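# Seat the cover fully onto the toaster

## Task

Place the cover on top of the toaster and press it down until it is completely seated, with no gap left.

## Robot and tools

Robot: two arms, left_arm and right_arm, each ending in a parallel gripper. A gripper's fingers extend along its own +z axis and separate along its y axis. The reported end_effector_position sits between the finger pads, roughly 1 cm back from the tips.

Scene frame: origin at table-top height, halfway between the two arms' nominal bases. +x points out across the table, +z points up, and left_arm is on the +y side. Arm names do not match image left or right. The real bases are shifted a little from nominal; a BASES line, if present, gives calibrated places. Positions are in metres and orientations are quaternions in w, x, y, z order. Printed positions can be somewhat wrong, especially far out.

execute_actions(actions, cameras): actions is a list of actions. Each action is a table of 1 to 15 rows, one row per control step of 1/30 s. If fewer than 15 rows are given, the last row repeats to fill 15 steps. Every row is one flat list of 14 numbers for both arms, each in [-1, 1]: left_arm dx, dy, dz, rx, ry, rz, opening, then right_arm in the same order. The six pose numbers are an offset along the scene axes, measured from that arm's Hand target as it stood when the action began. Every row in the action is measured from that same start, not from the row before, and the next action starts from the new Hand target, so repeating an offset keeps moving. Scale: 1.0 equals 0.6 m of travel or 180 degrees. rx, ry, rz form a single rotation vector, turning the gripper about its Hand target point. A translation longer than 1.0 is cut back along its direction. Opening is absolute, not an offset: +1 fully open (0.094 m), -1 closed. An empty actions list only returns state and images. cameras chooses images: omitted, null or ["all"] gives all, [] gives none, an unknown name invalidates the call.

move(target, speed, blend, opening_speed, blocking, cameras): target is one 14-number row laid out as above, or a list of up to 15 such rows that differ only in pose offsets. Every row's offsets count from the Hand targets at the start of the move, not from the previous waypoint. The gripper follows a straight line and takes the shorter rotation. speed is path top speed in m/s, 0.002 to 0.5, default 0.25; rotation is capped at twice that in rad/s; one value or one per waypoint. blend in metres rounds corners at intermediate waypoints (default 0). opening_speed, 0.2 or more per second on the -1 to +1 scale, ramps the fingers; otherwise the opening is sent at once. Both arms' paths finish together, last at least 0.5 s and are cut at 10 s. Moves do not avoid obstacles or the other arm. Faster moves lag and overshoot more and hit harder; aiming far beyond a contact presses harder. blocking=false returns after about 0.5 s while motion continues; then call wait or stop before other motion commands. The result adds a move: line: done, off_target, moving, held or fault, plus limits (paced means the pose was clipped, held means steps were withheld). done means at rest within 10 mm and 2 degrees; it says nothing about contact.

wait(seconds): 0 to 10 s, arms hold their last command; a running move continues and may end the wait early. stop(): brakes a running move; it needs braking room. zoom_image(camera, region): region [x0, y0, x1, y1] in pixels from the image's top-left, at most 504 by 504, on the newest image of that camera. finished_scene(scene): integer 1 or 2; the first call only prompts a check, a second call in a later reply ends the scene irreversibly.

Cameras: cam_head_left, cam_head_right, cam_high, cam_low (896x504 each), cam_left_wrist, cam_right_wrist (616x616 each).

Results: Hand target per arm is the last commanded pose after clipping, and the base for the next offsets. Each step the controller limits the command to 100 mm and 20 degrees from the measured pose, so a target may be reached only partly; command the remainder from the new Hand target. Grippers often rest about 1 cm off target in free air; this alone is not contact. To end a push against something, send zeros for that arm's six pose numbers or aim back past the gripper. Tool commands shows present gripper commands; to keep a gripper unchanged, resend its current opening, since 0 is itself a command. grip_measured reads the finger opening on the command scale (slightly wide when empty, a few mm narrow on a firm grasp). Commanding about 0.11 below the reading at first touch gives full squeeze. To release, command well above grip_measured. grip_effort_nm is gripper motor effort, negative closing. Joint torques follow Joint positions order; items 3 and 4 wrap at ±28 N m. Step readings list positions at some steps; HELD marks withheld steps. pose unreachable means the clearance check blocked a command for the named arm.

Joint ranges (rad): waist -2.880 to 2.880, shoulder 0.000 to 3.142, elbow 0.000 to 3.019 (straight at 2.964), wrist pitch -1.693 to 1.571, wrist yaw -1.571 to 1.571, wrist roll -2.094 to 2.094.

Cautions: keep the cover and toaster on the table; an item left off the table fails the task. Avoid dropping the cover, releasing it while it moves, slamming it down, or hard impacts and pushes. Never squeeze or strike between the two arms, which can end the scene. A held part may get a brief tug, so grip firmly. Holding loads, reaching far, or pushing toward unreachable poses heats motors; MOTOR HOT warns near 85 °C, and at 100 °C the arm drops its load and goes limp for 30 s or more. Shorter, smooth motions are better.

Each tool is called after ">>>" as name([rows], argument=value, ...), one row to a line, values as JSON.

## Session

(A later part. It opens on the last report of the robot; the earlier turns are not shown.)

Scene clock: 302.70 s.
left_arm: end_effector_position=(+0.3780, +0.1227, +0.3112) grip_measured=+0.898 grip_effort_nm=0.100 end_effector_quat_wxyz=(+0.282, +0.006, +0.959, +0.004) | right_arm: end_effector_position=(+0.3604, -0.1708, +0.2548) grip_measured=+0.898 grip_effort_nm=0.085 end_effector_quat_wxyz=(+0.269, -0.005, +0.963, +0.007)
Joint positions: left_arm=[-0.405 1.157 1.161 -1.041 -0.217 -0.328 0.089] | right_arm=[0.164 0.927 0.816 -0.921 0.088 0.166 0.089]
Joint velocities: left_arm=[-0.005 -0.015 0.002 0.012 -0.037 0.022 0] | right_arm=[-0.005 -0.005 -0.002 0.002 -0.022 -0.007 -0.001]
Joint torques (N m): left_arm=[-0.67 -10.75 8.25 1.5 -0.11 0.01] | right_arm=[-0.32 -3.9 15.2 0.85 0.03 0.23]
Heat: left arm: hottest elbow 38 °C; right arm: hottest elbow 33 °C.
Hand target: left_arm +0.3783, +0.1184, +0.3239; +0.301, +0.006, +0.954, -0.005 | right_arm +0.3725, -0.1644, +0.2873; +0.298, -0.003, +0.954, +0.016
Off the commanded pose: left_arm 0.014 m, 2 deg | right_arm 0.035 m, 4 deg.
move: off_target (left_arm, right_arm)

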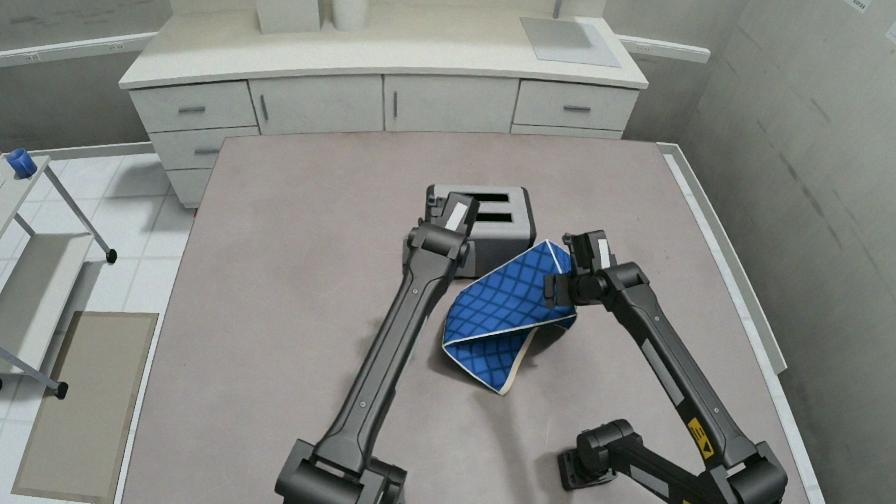

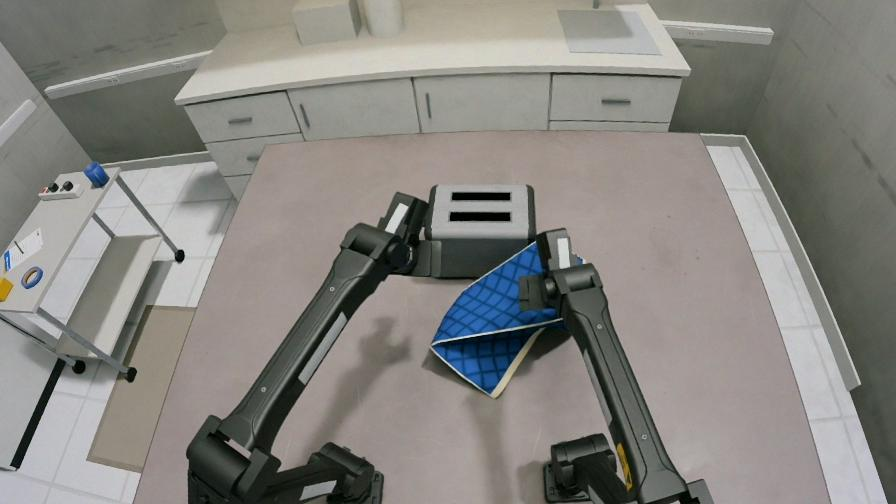

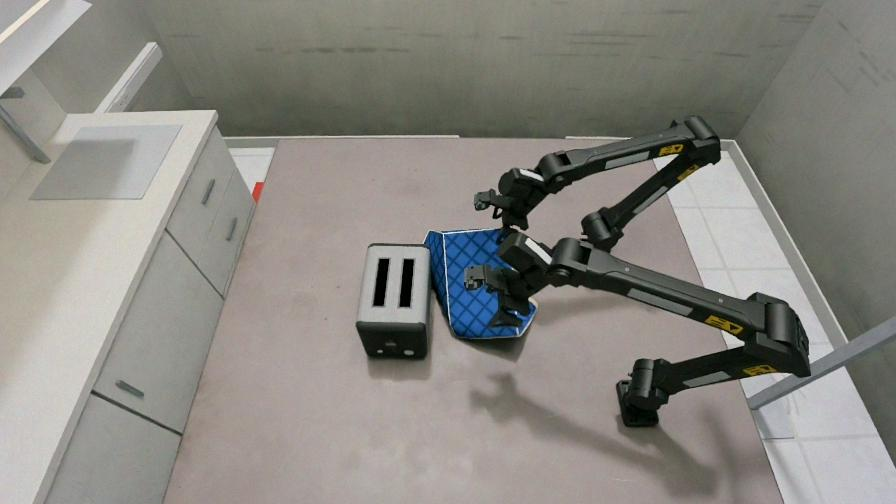

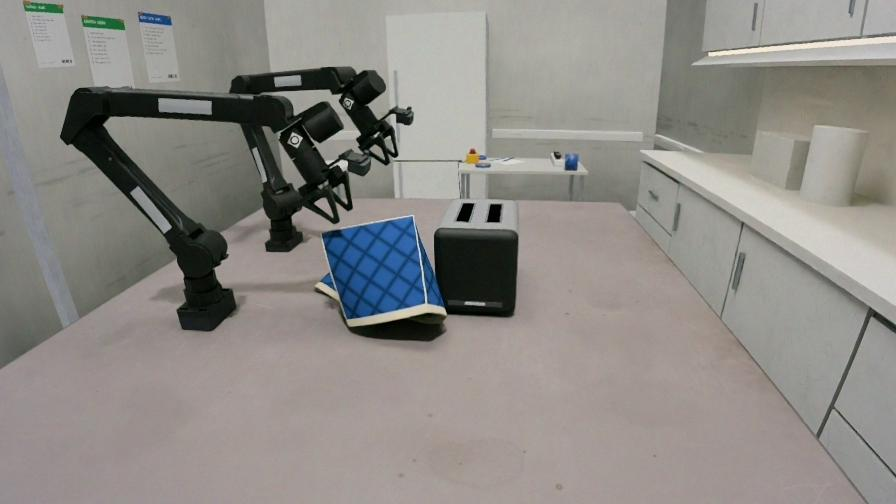

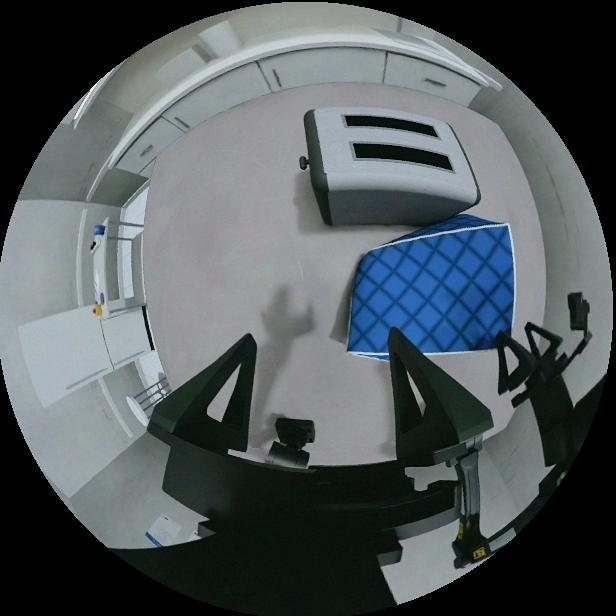

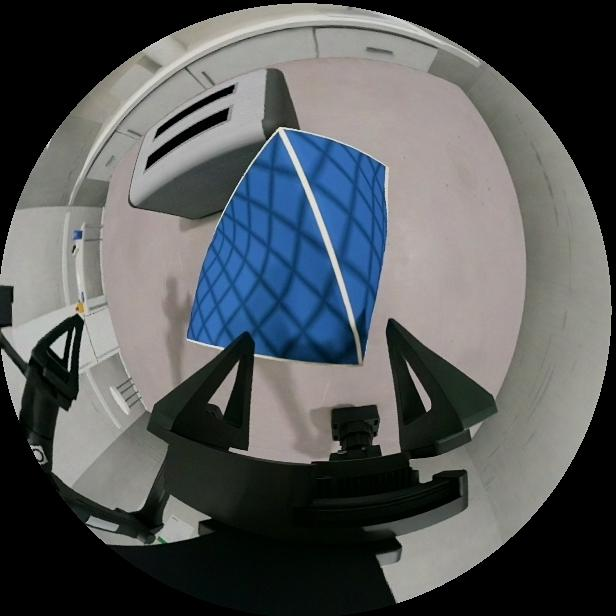

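>>> move(target=[0,0,0.1,0,0,0,0.9,0.1,0.0,-0.06,0,0,0.1,0.9], speed=0.15)

Scene clock: 316.13 s.
left_arm: end_effector_position=(+0.3748, +0.1241, +0.3576) grip_measured=+0.898 grip_effort_nm=0.081 end_effector_quat_wxyz=(+0.281, +0.006, +0.960, +0.005) | right_arm: end_effector_position=(+0.4079, -0.1619, +0.2268) grip_measured=+0.898 grip_effort_nm=0.090 end_effector_quat_wxyz=(+0.266, -0.150, +0.950, +0.064)
Joint positions: left_arm=[-0.405 1.157 1.283 -1.165 -0.217 -0.328 0.089] | right_arm=[0.059 1.093 0.842 -0.786 -0.155 -0.176 0.089]
Joint velocities: left_arm=[-0.015 0.005 -0.002 -0.002 -0.007 0.007 0] | right_arm=[-0.015 0.005 -0.012 0.002 -0.007 0.022 -0.001]
Joint torques (N m): left_arm=[-0.56 -9.35 11.41 0.35 -0.18 -0.01] | right_arm=[-2.2 -3.72 15.05 1.33 -0.26 -0.06]
Heat: left arm: hottest elbow 39 °C; right arm: hottest elbow 35 °C.
Hand target: left_arm +0.3782, +0.1173, +0.3839; +0.301, +0.006, +0.954, -0.005 | right_arm +0.4321, -0.1646, +0.2503; +0.291, -0.153, +0.942, +0.061
Off the commanded pose: left_arm 0.027 m, 3 deg | right_arm 0.035 m, 3 deg.
move: off_target (left_arm, right_arm)

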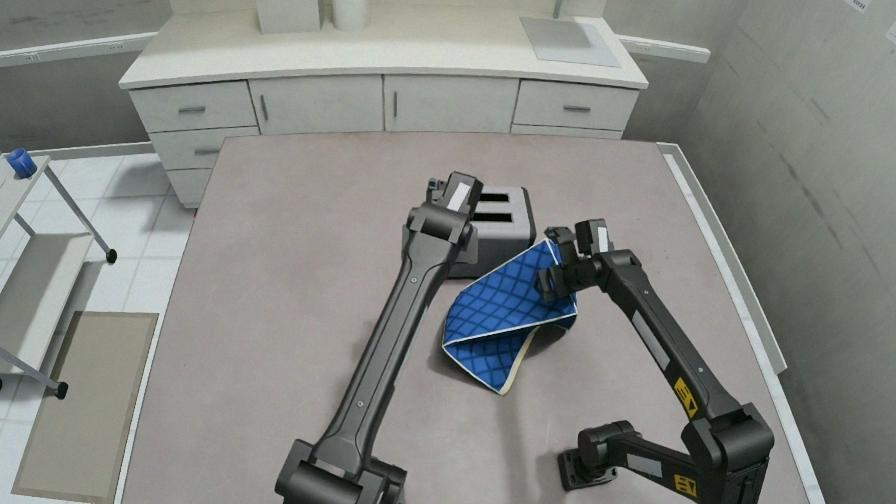

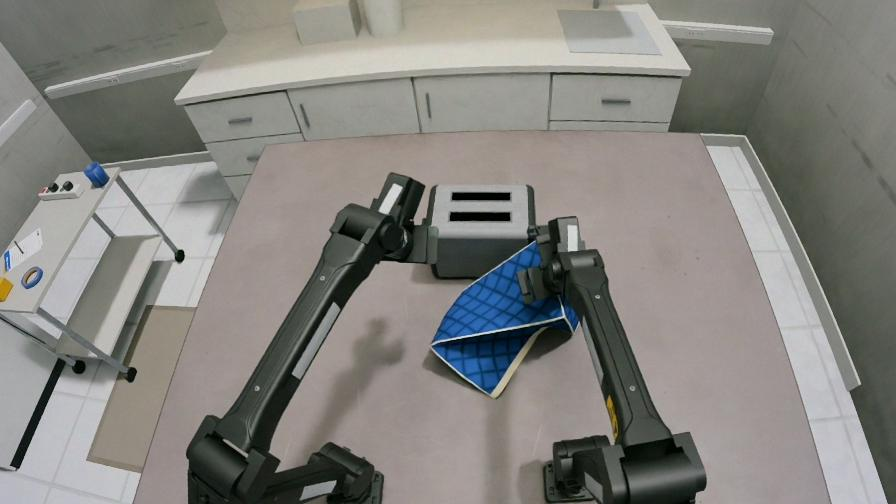

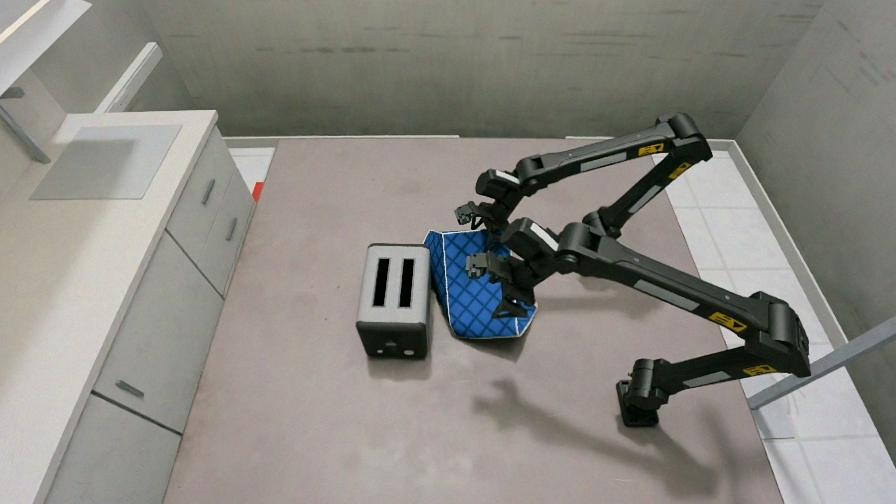

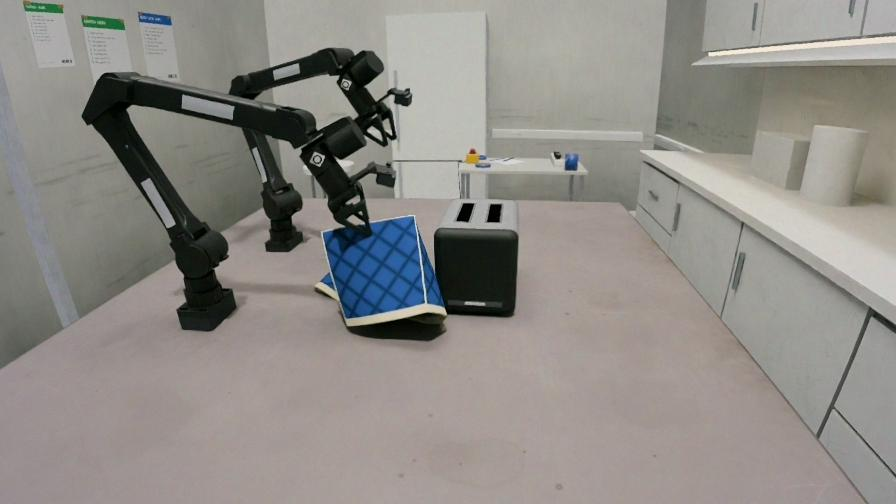

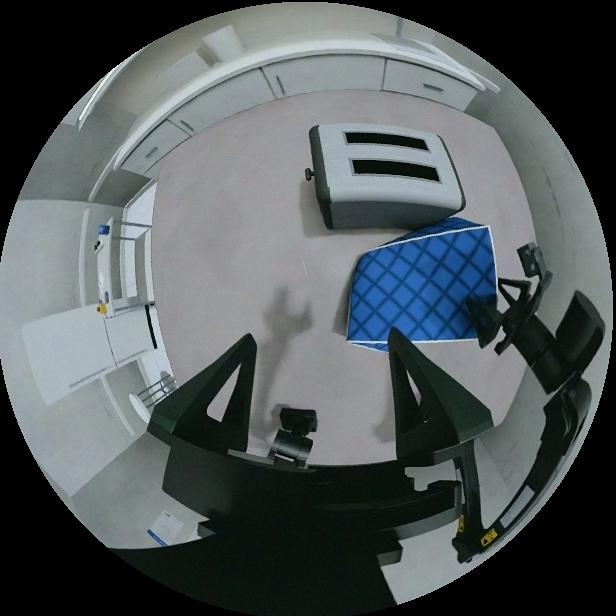

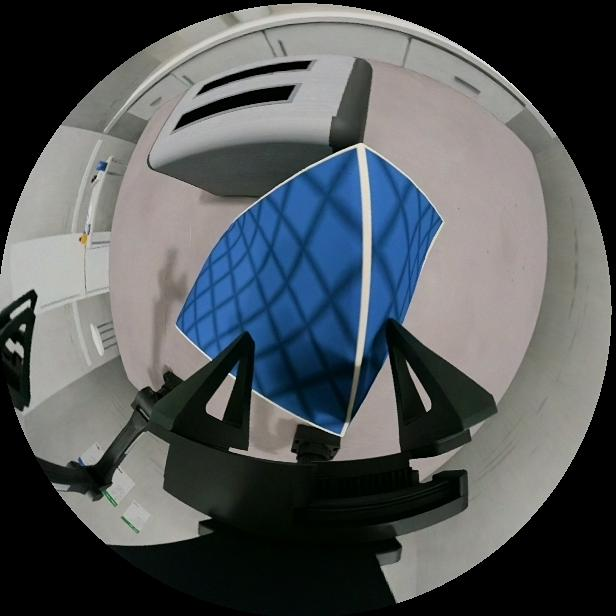

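>>> move(target=[0,0,0,0,0,0,0.9,0.03,-0.02,-0.1,0,0,0,0.9], speed=0.1, cameras=["cam_right_wrist","cam_low"])

>>> move(target=[0,0,0,0,0,0,0.9,0,0,0,0,0,0,-1], opening_speed=1.2, cameras=["cam_right_wrist","cam_low"])

Scene clock: 322.77 s.
left_arm: end_effector_position=(+0.3748, +0.1241, +0.3576) grip_measured=+0.898 grip_effort_nm=0.100 end_effector_quat_wxyz=(+0.281, +0.006, +0.960, +0.005) | right_arm: end_effector_position=(+0.4487, -0.1715, +0.2021) grip_measured=+0.898 grip_effort_nm=0.095 end_effector_quat_wxyz=(+0.299, -0.152, +0.940, +0.062)
Joint positions: left_arm=[-0.405 1.157 1.283 -1.165 -0.217 -0.328 0.089] | right_arm=[0.02 1.2 0.829 -0.602 -0.176 -0.209 0.089]
Joint velocities: left_arm=[0.005 0.005 -0.007 -0.012 -0.081 0.037 0] | right_arm=[-0.005 -0.015 -0.007 0.007 -0.095 -0.007 0]
Joint torques (N m): left_arm=[-1.08 -9 11.3 0.4 -0.19 0.01] | right_arm=[-2.08 -4.78 8.51 1.44 -0.27 -0.08]
Heat: left arm: hottest elbow 40 °C; right arm: hottest elbow 35 °C.
Hand target: left_arm +0.3782, +0.1173, +0.3839; +0.301, +0.006, +0.954, -0.005 | right_arm +0.4493, -0.1767, +0.1898; +0.291, -0.153, +0.942, +0.061
Off the commanded pose: left_arm 0.027 m, 3 deg | right_arm 0.013 m, 1 deg.
move: off_target (left_arm, right_arm)
Images, in order (width x height): cam_low 896x504, cam_right_wrist 616x616.

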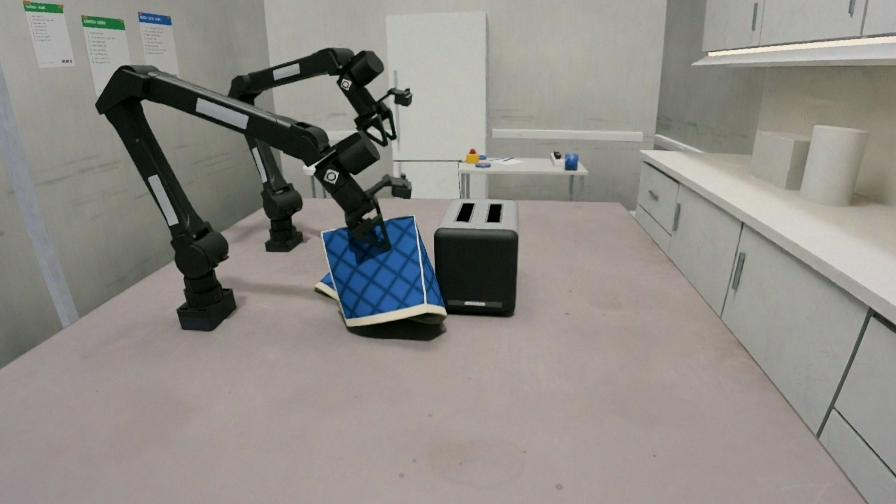

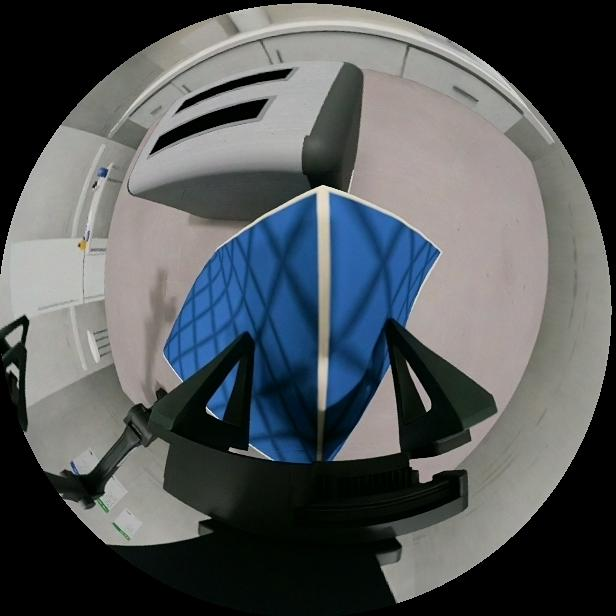

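Scene clock: 324.60 s.
left_arm: end_effector_position=(+0.3748, +0.1241, +0.3576) grip_measured=+0.898 grip_effort_nm=0.100 end_effector_quat_wxyz=(+0.281, +0.006, +0.960, +0.005) | right_arm: end_effector_position=(+0.4487, -0.1712, +0.2021) grip_measured=-0.907 grip_effort_nm=-1.013 end_effector_quat_wxyz=(+0.299, -0.152, +0.940, +0.062)
Joint positions: left_arm=[-0.405 1.157 1.283 -1.165 -0.217 -0.328 0.089] | right_arm=[0.02 1.2 0.829 -0.602 -0.178 -0.209 0.004]
Joint velocities: left_arm=[0.015 -0.005 -0.002 0.012 0.007 0.007 0] | right_arm=[0.005 -0.005 -0.002 -0.007 -0.125 -0.051 -0.001]
Joint torques (N m): left_arm=[-0.73 -9.11 11.45 0.29 -0.16 -0.02] | right_arm=[-2.02 -4.95 8.5 1.48 -0.2 -0.05]
Heat: left arm: hottest elbow 41 °C; right arm: hottest elbow 34 °C.
Hand target: left_arm +0.3782, +0.1173, +0.3839; +0.301, +0.006, +0.954, -0.005 | right_arm +0.4493, -0.1767, +0.1897; +0.291, -0.153, +0.942, +0.060
Off the commanded pose: left_arm 0.027 m, 3 deg | right_arm 0.014 m, 1 deg.
move: off_target (left_arm, right_arm)
Images, in order (width x height): cam_low 896x504, cam_right_wrist 616x616.

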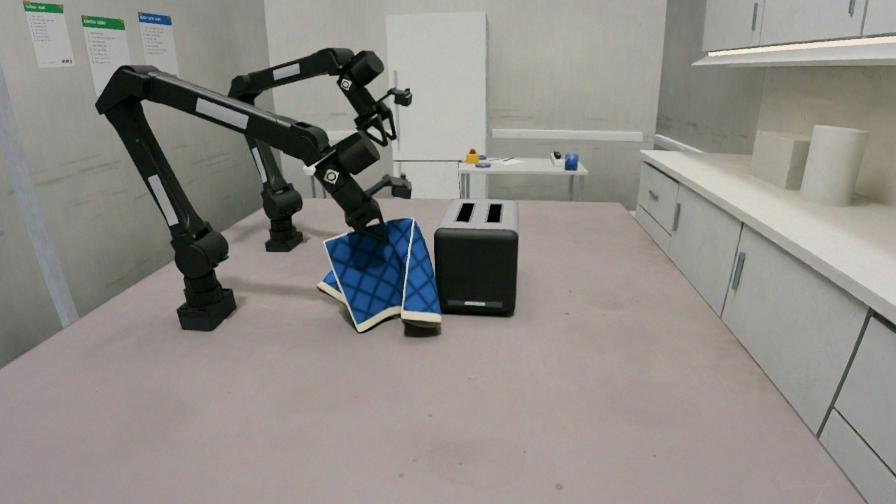

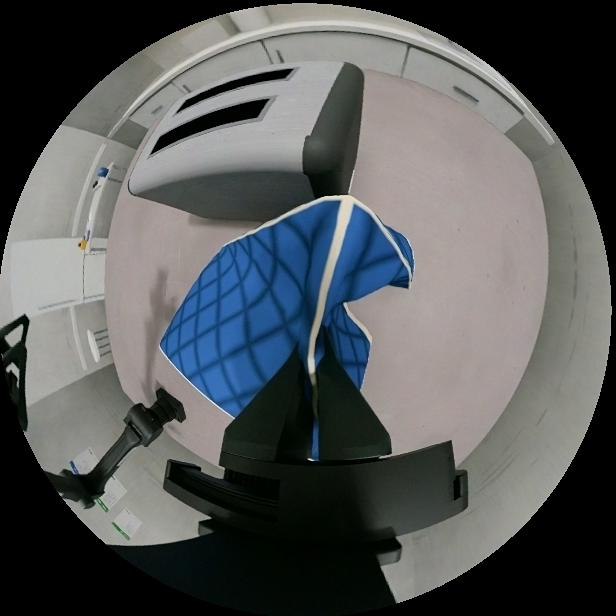

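>>> move([
  [-0.1,0.1,0.1,0,0,0,0.9,0,0,0.12,0,0,0,-1],
  [-0.1,0.1,0.1,0,0,0,0.9,-0.13,0.03,0.42,0,0,-0.1,-1],
], speed=0.12)

Scene clock: 330.93 s.
left_arm: end_effector_position=(+0.3177, +0.1704, +0.4189) grip_measured=+0.898 grip_effort_nm=0.090 end_effector_quat_wxyz=(+0.281, +0.010, +0.960, -0.001) | right_arm: end_effector_position=(+0.3713, -0.1643, +0.4053) grip_measured=-0.908 grip_effort_nm=-1.043 end_effector_quat_wxyz=(+0.261, -0.006, +0.965, +0.008)
Joint positions: left_arm=[-0.323 1.012 1.347 -1.358 -0.163 -0.251 0.089] | right_arm=[0.176 1.001 1.262 -1.309 0.088 0.176 0.004]
Joint velocities: left_arm=[-0.015 0.005 -0.017 -0.022 -0.022 0.022 -0.001] | right_arm=[-0.015 -0.015 -0.007 0.002 -0.051 -0.022 -0.001]
Joint torques (N m): left_arm=[1.03 -7.18 10.95 0.36 0.06 0.17] | right_arm=[0.15 -4.78 15.75 0.81 0.28 0.29]
Heat: left arm: hottest elbow 41 °C; right arm: hottest elbow 34 °C.
Hand target: left_arm +0.3185, +0.1759, +0.4445; +0.302, +0.006, +0.953, -0.005 | right_arm +0.3747, -0.1590, +0.4432; +0.297, -0.003, +0.955, +0.017
Off the commanded pose: left_arm 0.026 m, 3 deg | right_arm 0.037 m, 4 deg.
move: off_target (left_arm, right_arm)

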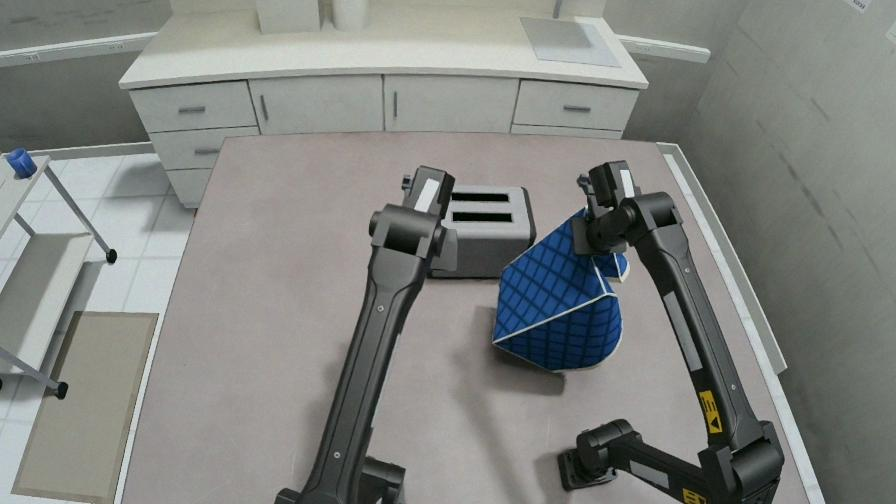

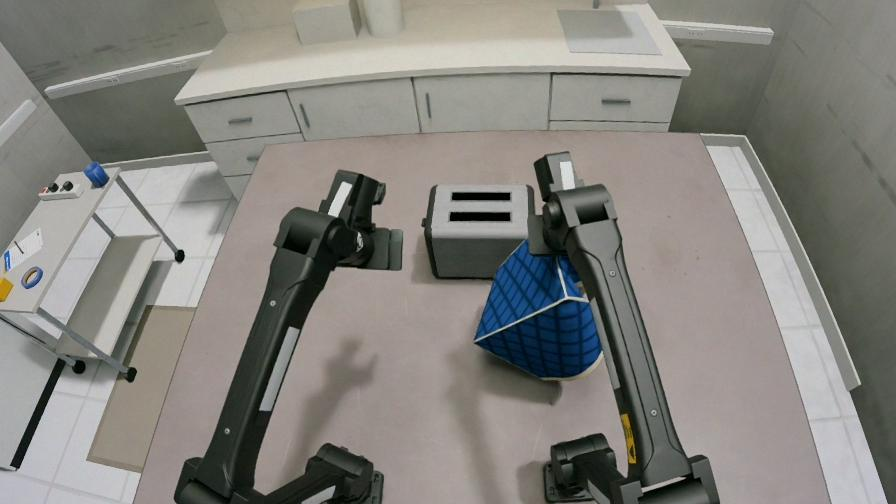

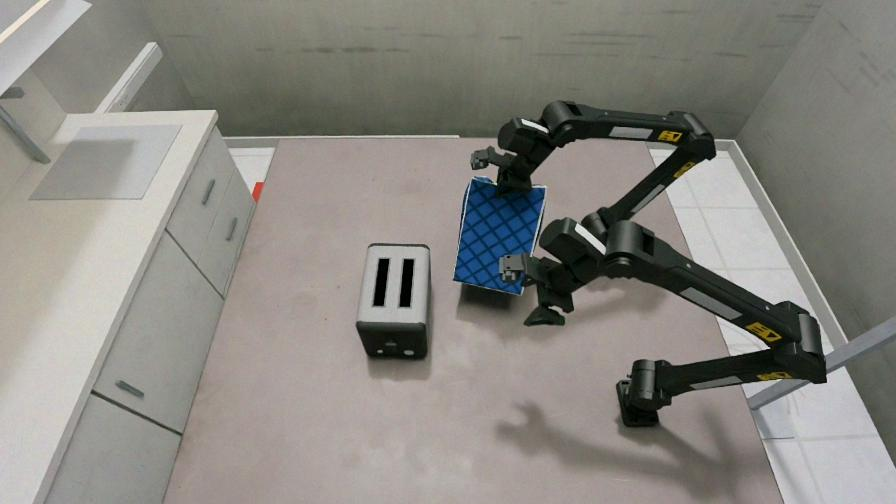

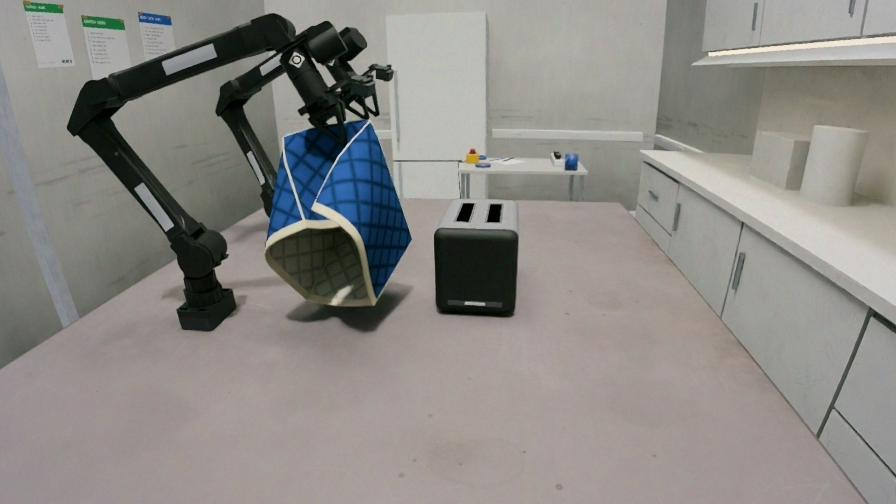

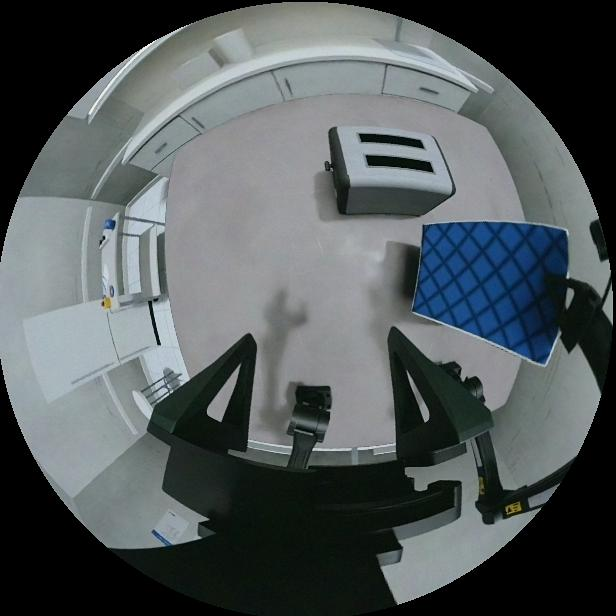

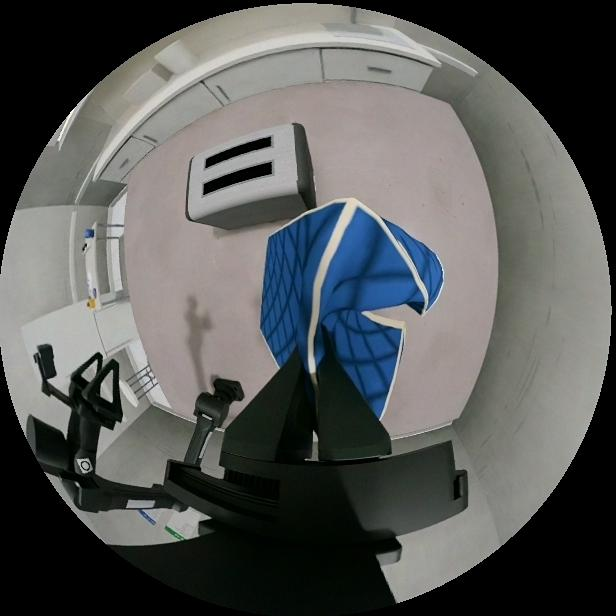

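>>> move(target=[0,0,0,0,0,0,0.9,0,-0.08,-0.22,0,0,0,-1], speed=0.08)

Scene clock: 339.37 s.
left_arm: end_effector_position=(+0.3177, +0.1704, +0.4189) grip_measured=+0.898 grip_effort_nm=0.100 end_effector_quat_wxyz=(+0.281, +0.010, +0.960, -0.001) | right_arm: end_effector_position=(+0.3747, -0.2029, +0.3080) grip_measured=-0.909 grip_effort_nm=-1.043 end_effector_quat_wxyz=(+0.285, -0.002, +0.958, +0.016)
Joint positions: left_arm=[-0.323 1.012 1.347 -1.358 -0.163 -0.251 0.089] | right_arm=[0.031 0.927 0.943 -1.008 0.005 0.061 0.004]
Joint velocities: left_arm=[0.005 -0.005 -0.007 -0.012 -0.007 0.022 -0.001] | right_arm=[-0.024 -0.005 0.002 0.002 0.037 -0.037 0]
Joint torques (N m): left_arm=[1.2 -6.71 10.97 0.34 0.02 0.16] | right_arm=[-2.02 -4.72 9.21 1.52 -0.1 -0.03]
Heat: left arm: hottest elbow 40 °C; right arm: hottest elbow 34 °C.
Hand target: left_arm +0.3185, +0.1759, +0.4445; +0.302, +0.006, +0.953, -0.005 | right_arm +0.3730, -0.2078, +0.3117; +0.297, -0.003, +0.955, +0.014
Off the commanded pose: left_arm 0.026 m, 3 deg | right_arm 0.005 m, 1 deg.
move: off_target (left_arm)

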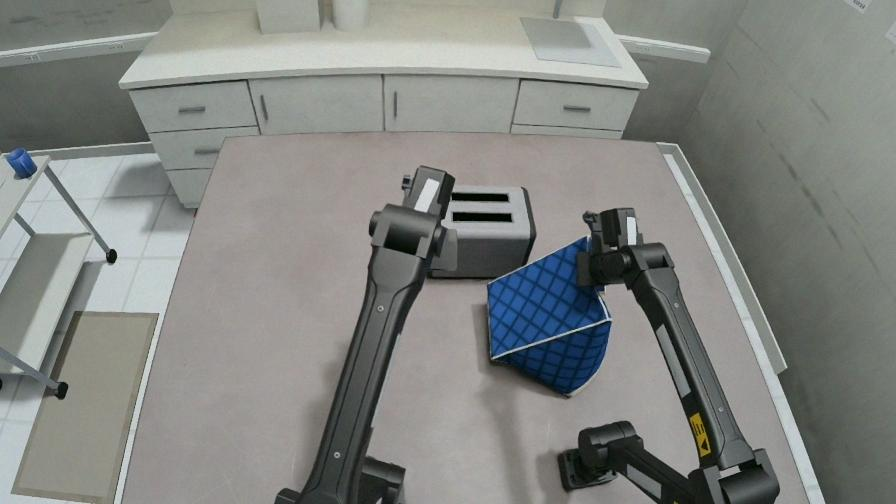

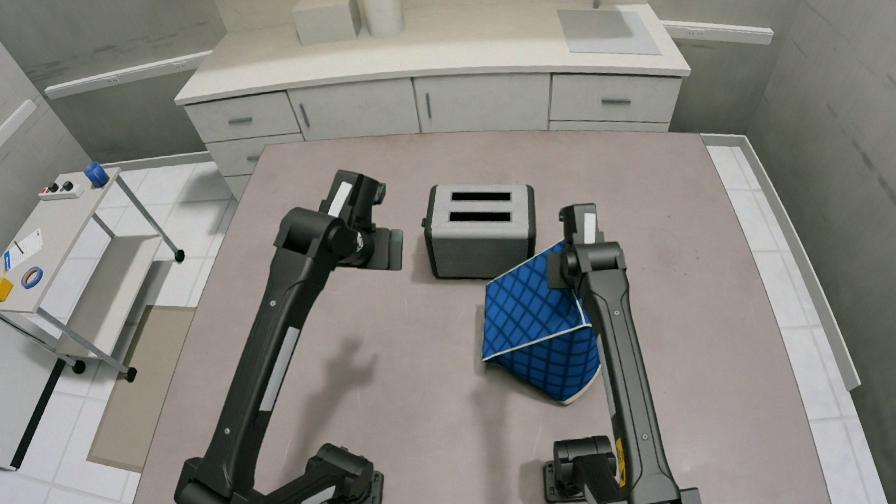

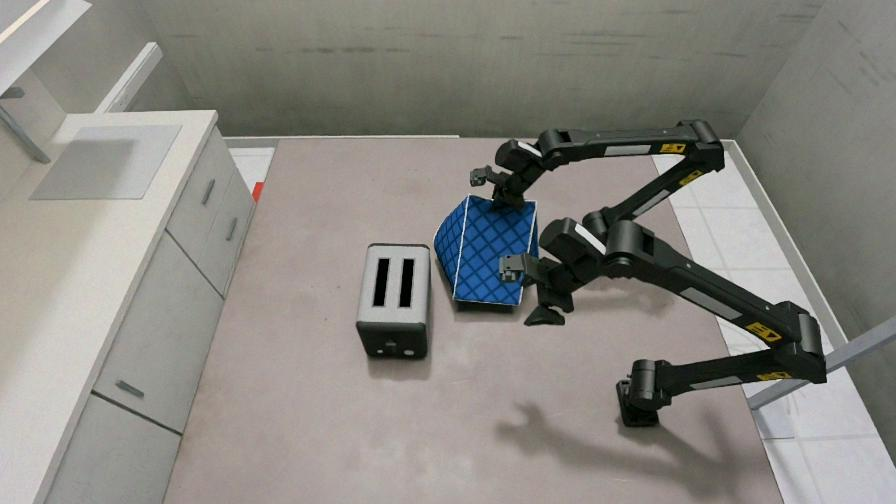

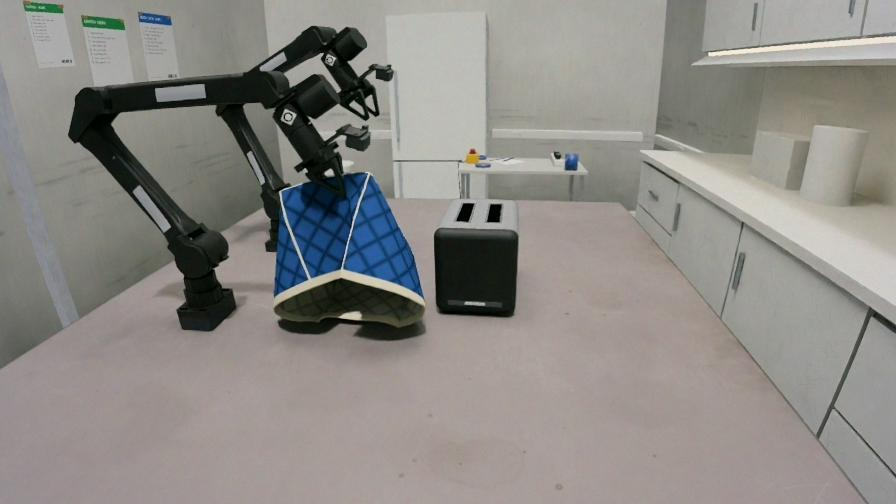

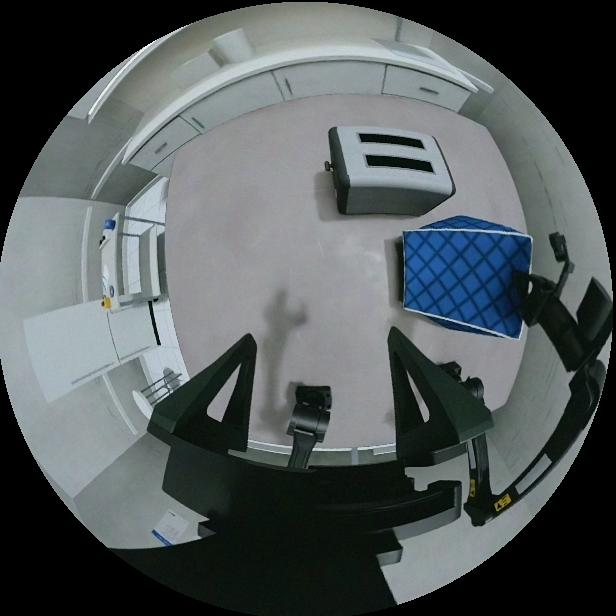

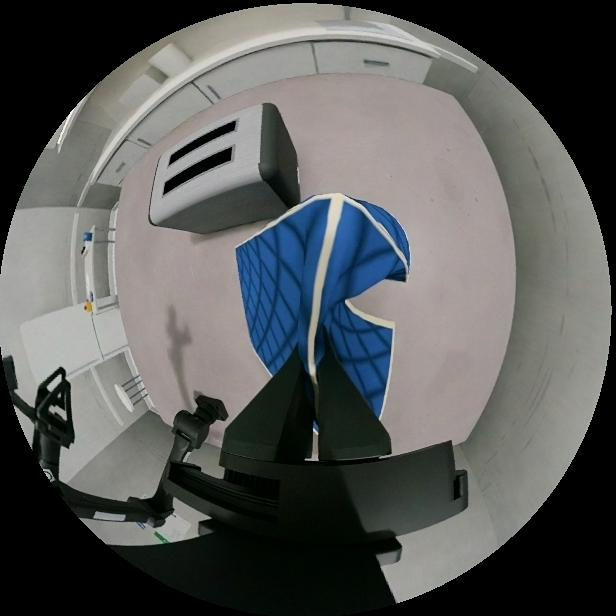

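>>> move(target=[0.16,-0.3,-0.29,0,0,0,0.9,0,0,0,0,0,0,-1], speed=0.15)

Scene clock: 346.83 s.
left_arm: end_effector_position=(+0.4086, +0.0117, +0.2611) grip_measured=+0.898 grip_effort_nm=0.100 end_effector_quat_wxyz=(+0.288, +0.007, +0.958, +0.005) | right_arm: end_effector_position=(+0.3747, -0.2028, +0.3081) grip_measured=-0.909 grip_effort_nm=-1.033 end_effector_quat_wxyz=(+0.286, -0.003, +0.958, +0.016)
Joint positions: left_arm=[-0.617 1.385 1.23 -0.923 -0.327 -0.515 0.089] | right_arm=[0.031 0.927 0.943 -1.007 0.005 0.061 0.004]
Joint velocities: left_arm=[0.005 0.005 0.002 0.007 -0.051 -0.095 0.001] | right_arm=[-0.005 -0.005 0.017 0.007 -0.051 0.081 0.001]
Joint torques (N m): left_arm=[-1.32 -11.69 9.16 1.4 -0.36 -0.04] | right_arm=[-2.2 -4.78 9.22 1.5 -0.11 -0.06]
Heat: left arm: hottest elbow 40 °C; right arm: hottest elbow 34 °C.
Hand target: left_arm +0.4140, +0.0003, +0.2682; +0.300, +0.006, +0.954, -0.004 | right_arm +0.3730, -0.2077, +0.3117; +0.297, -0.004, +0.955, +0.014
Off the commanded pose: left_arm 0.019 m, 2 deg | right_arm 0.006 m, 1 deg.
move: off_target (left_arm)

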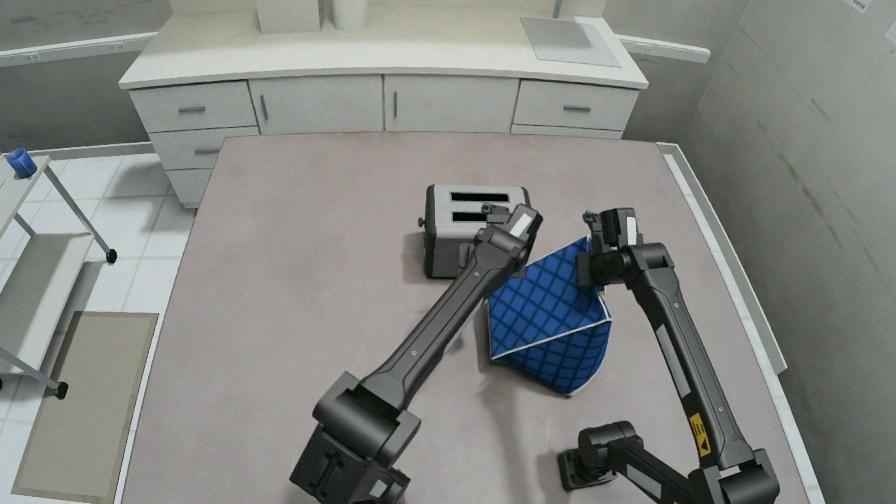

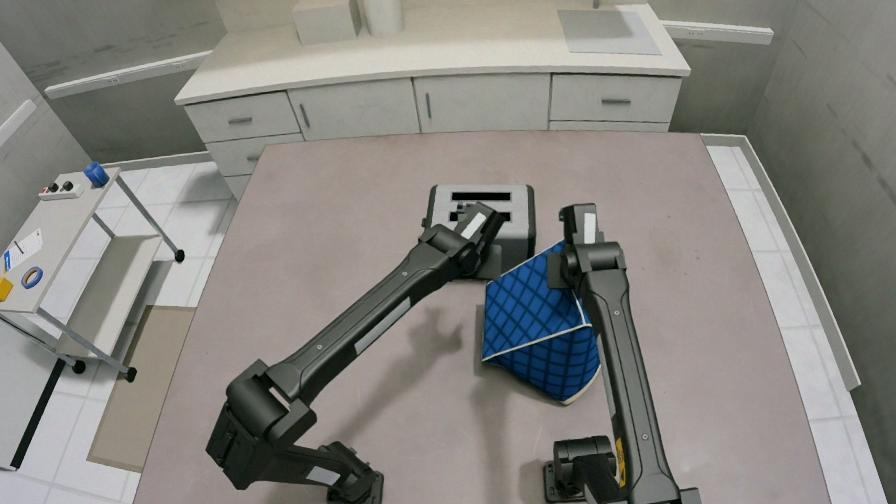

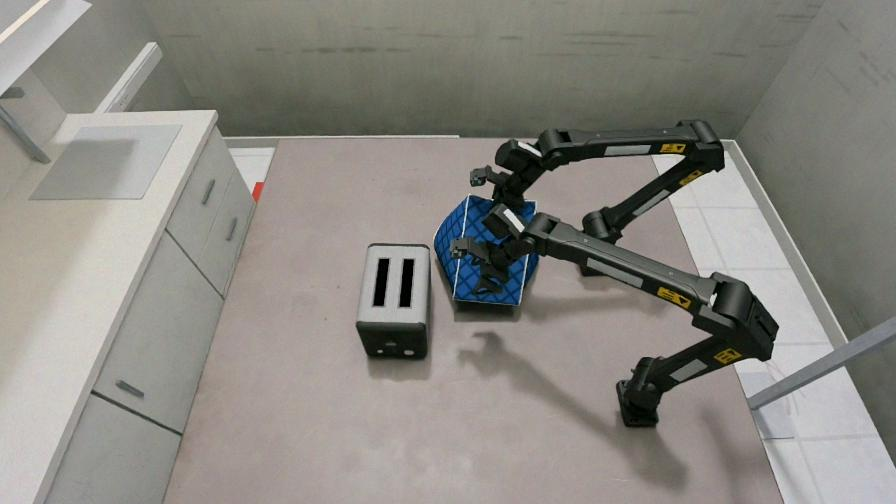

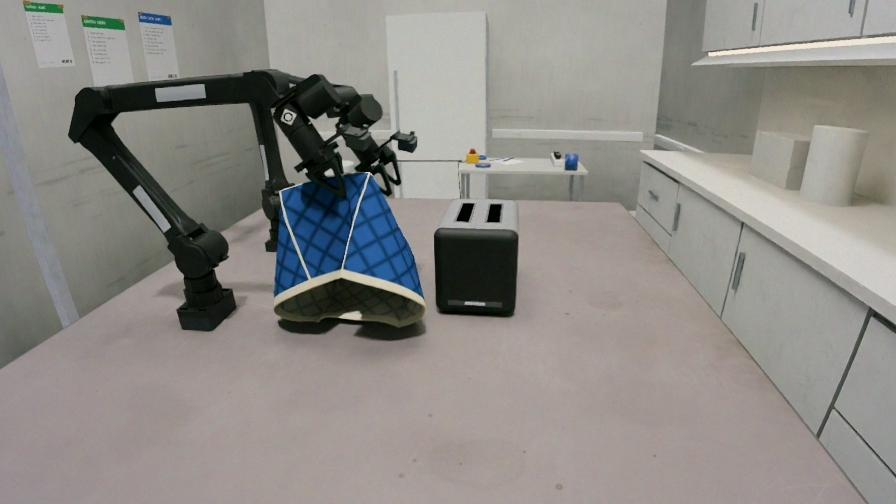

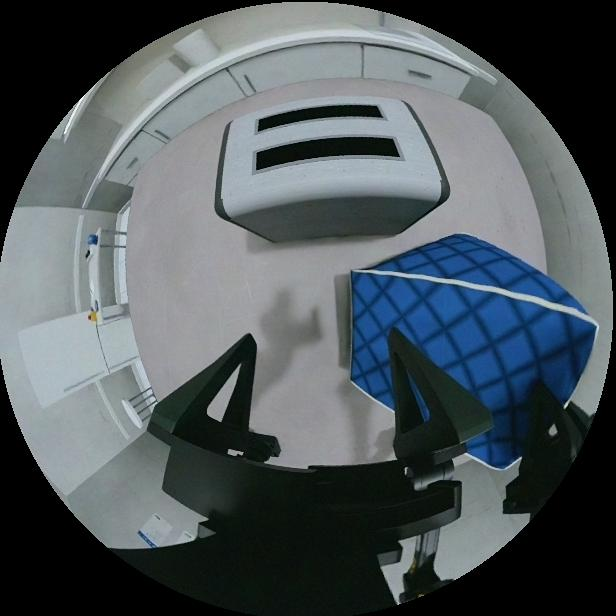

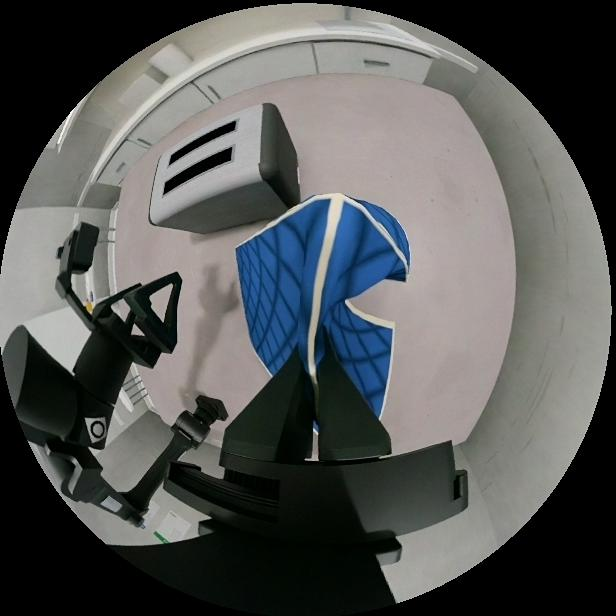

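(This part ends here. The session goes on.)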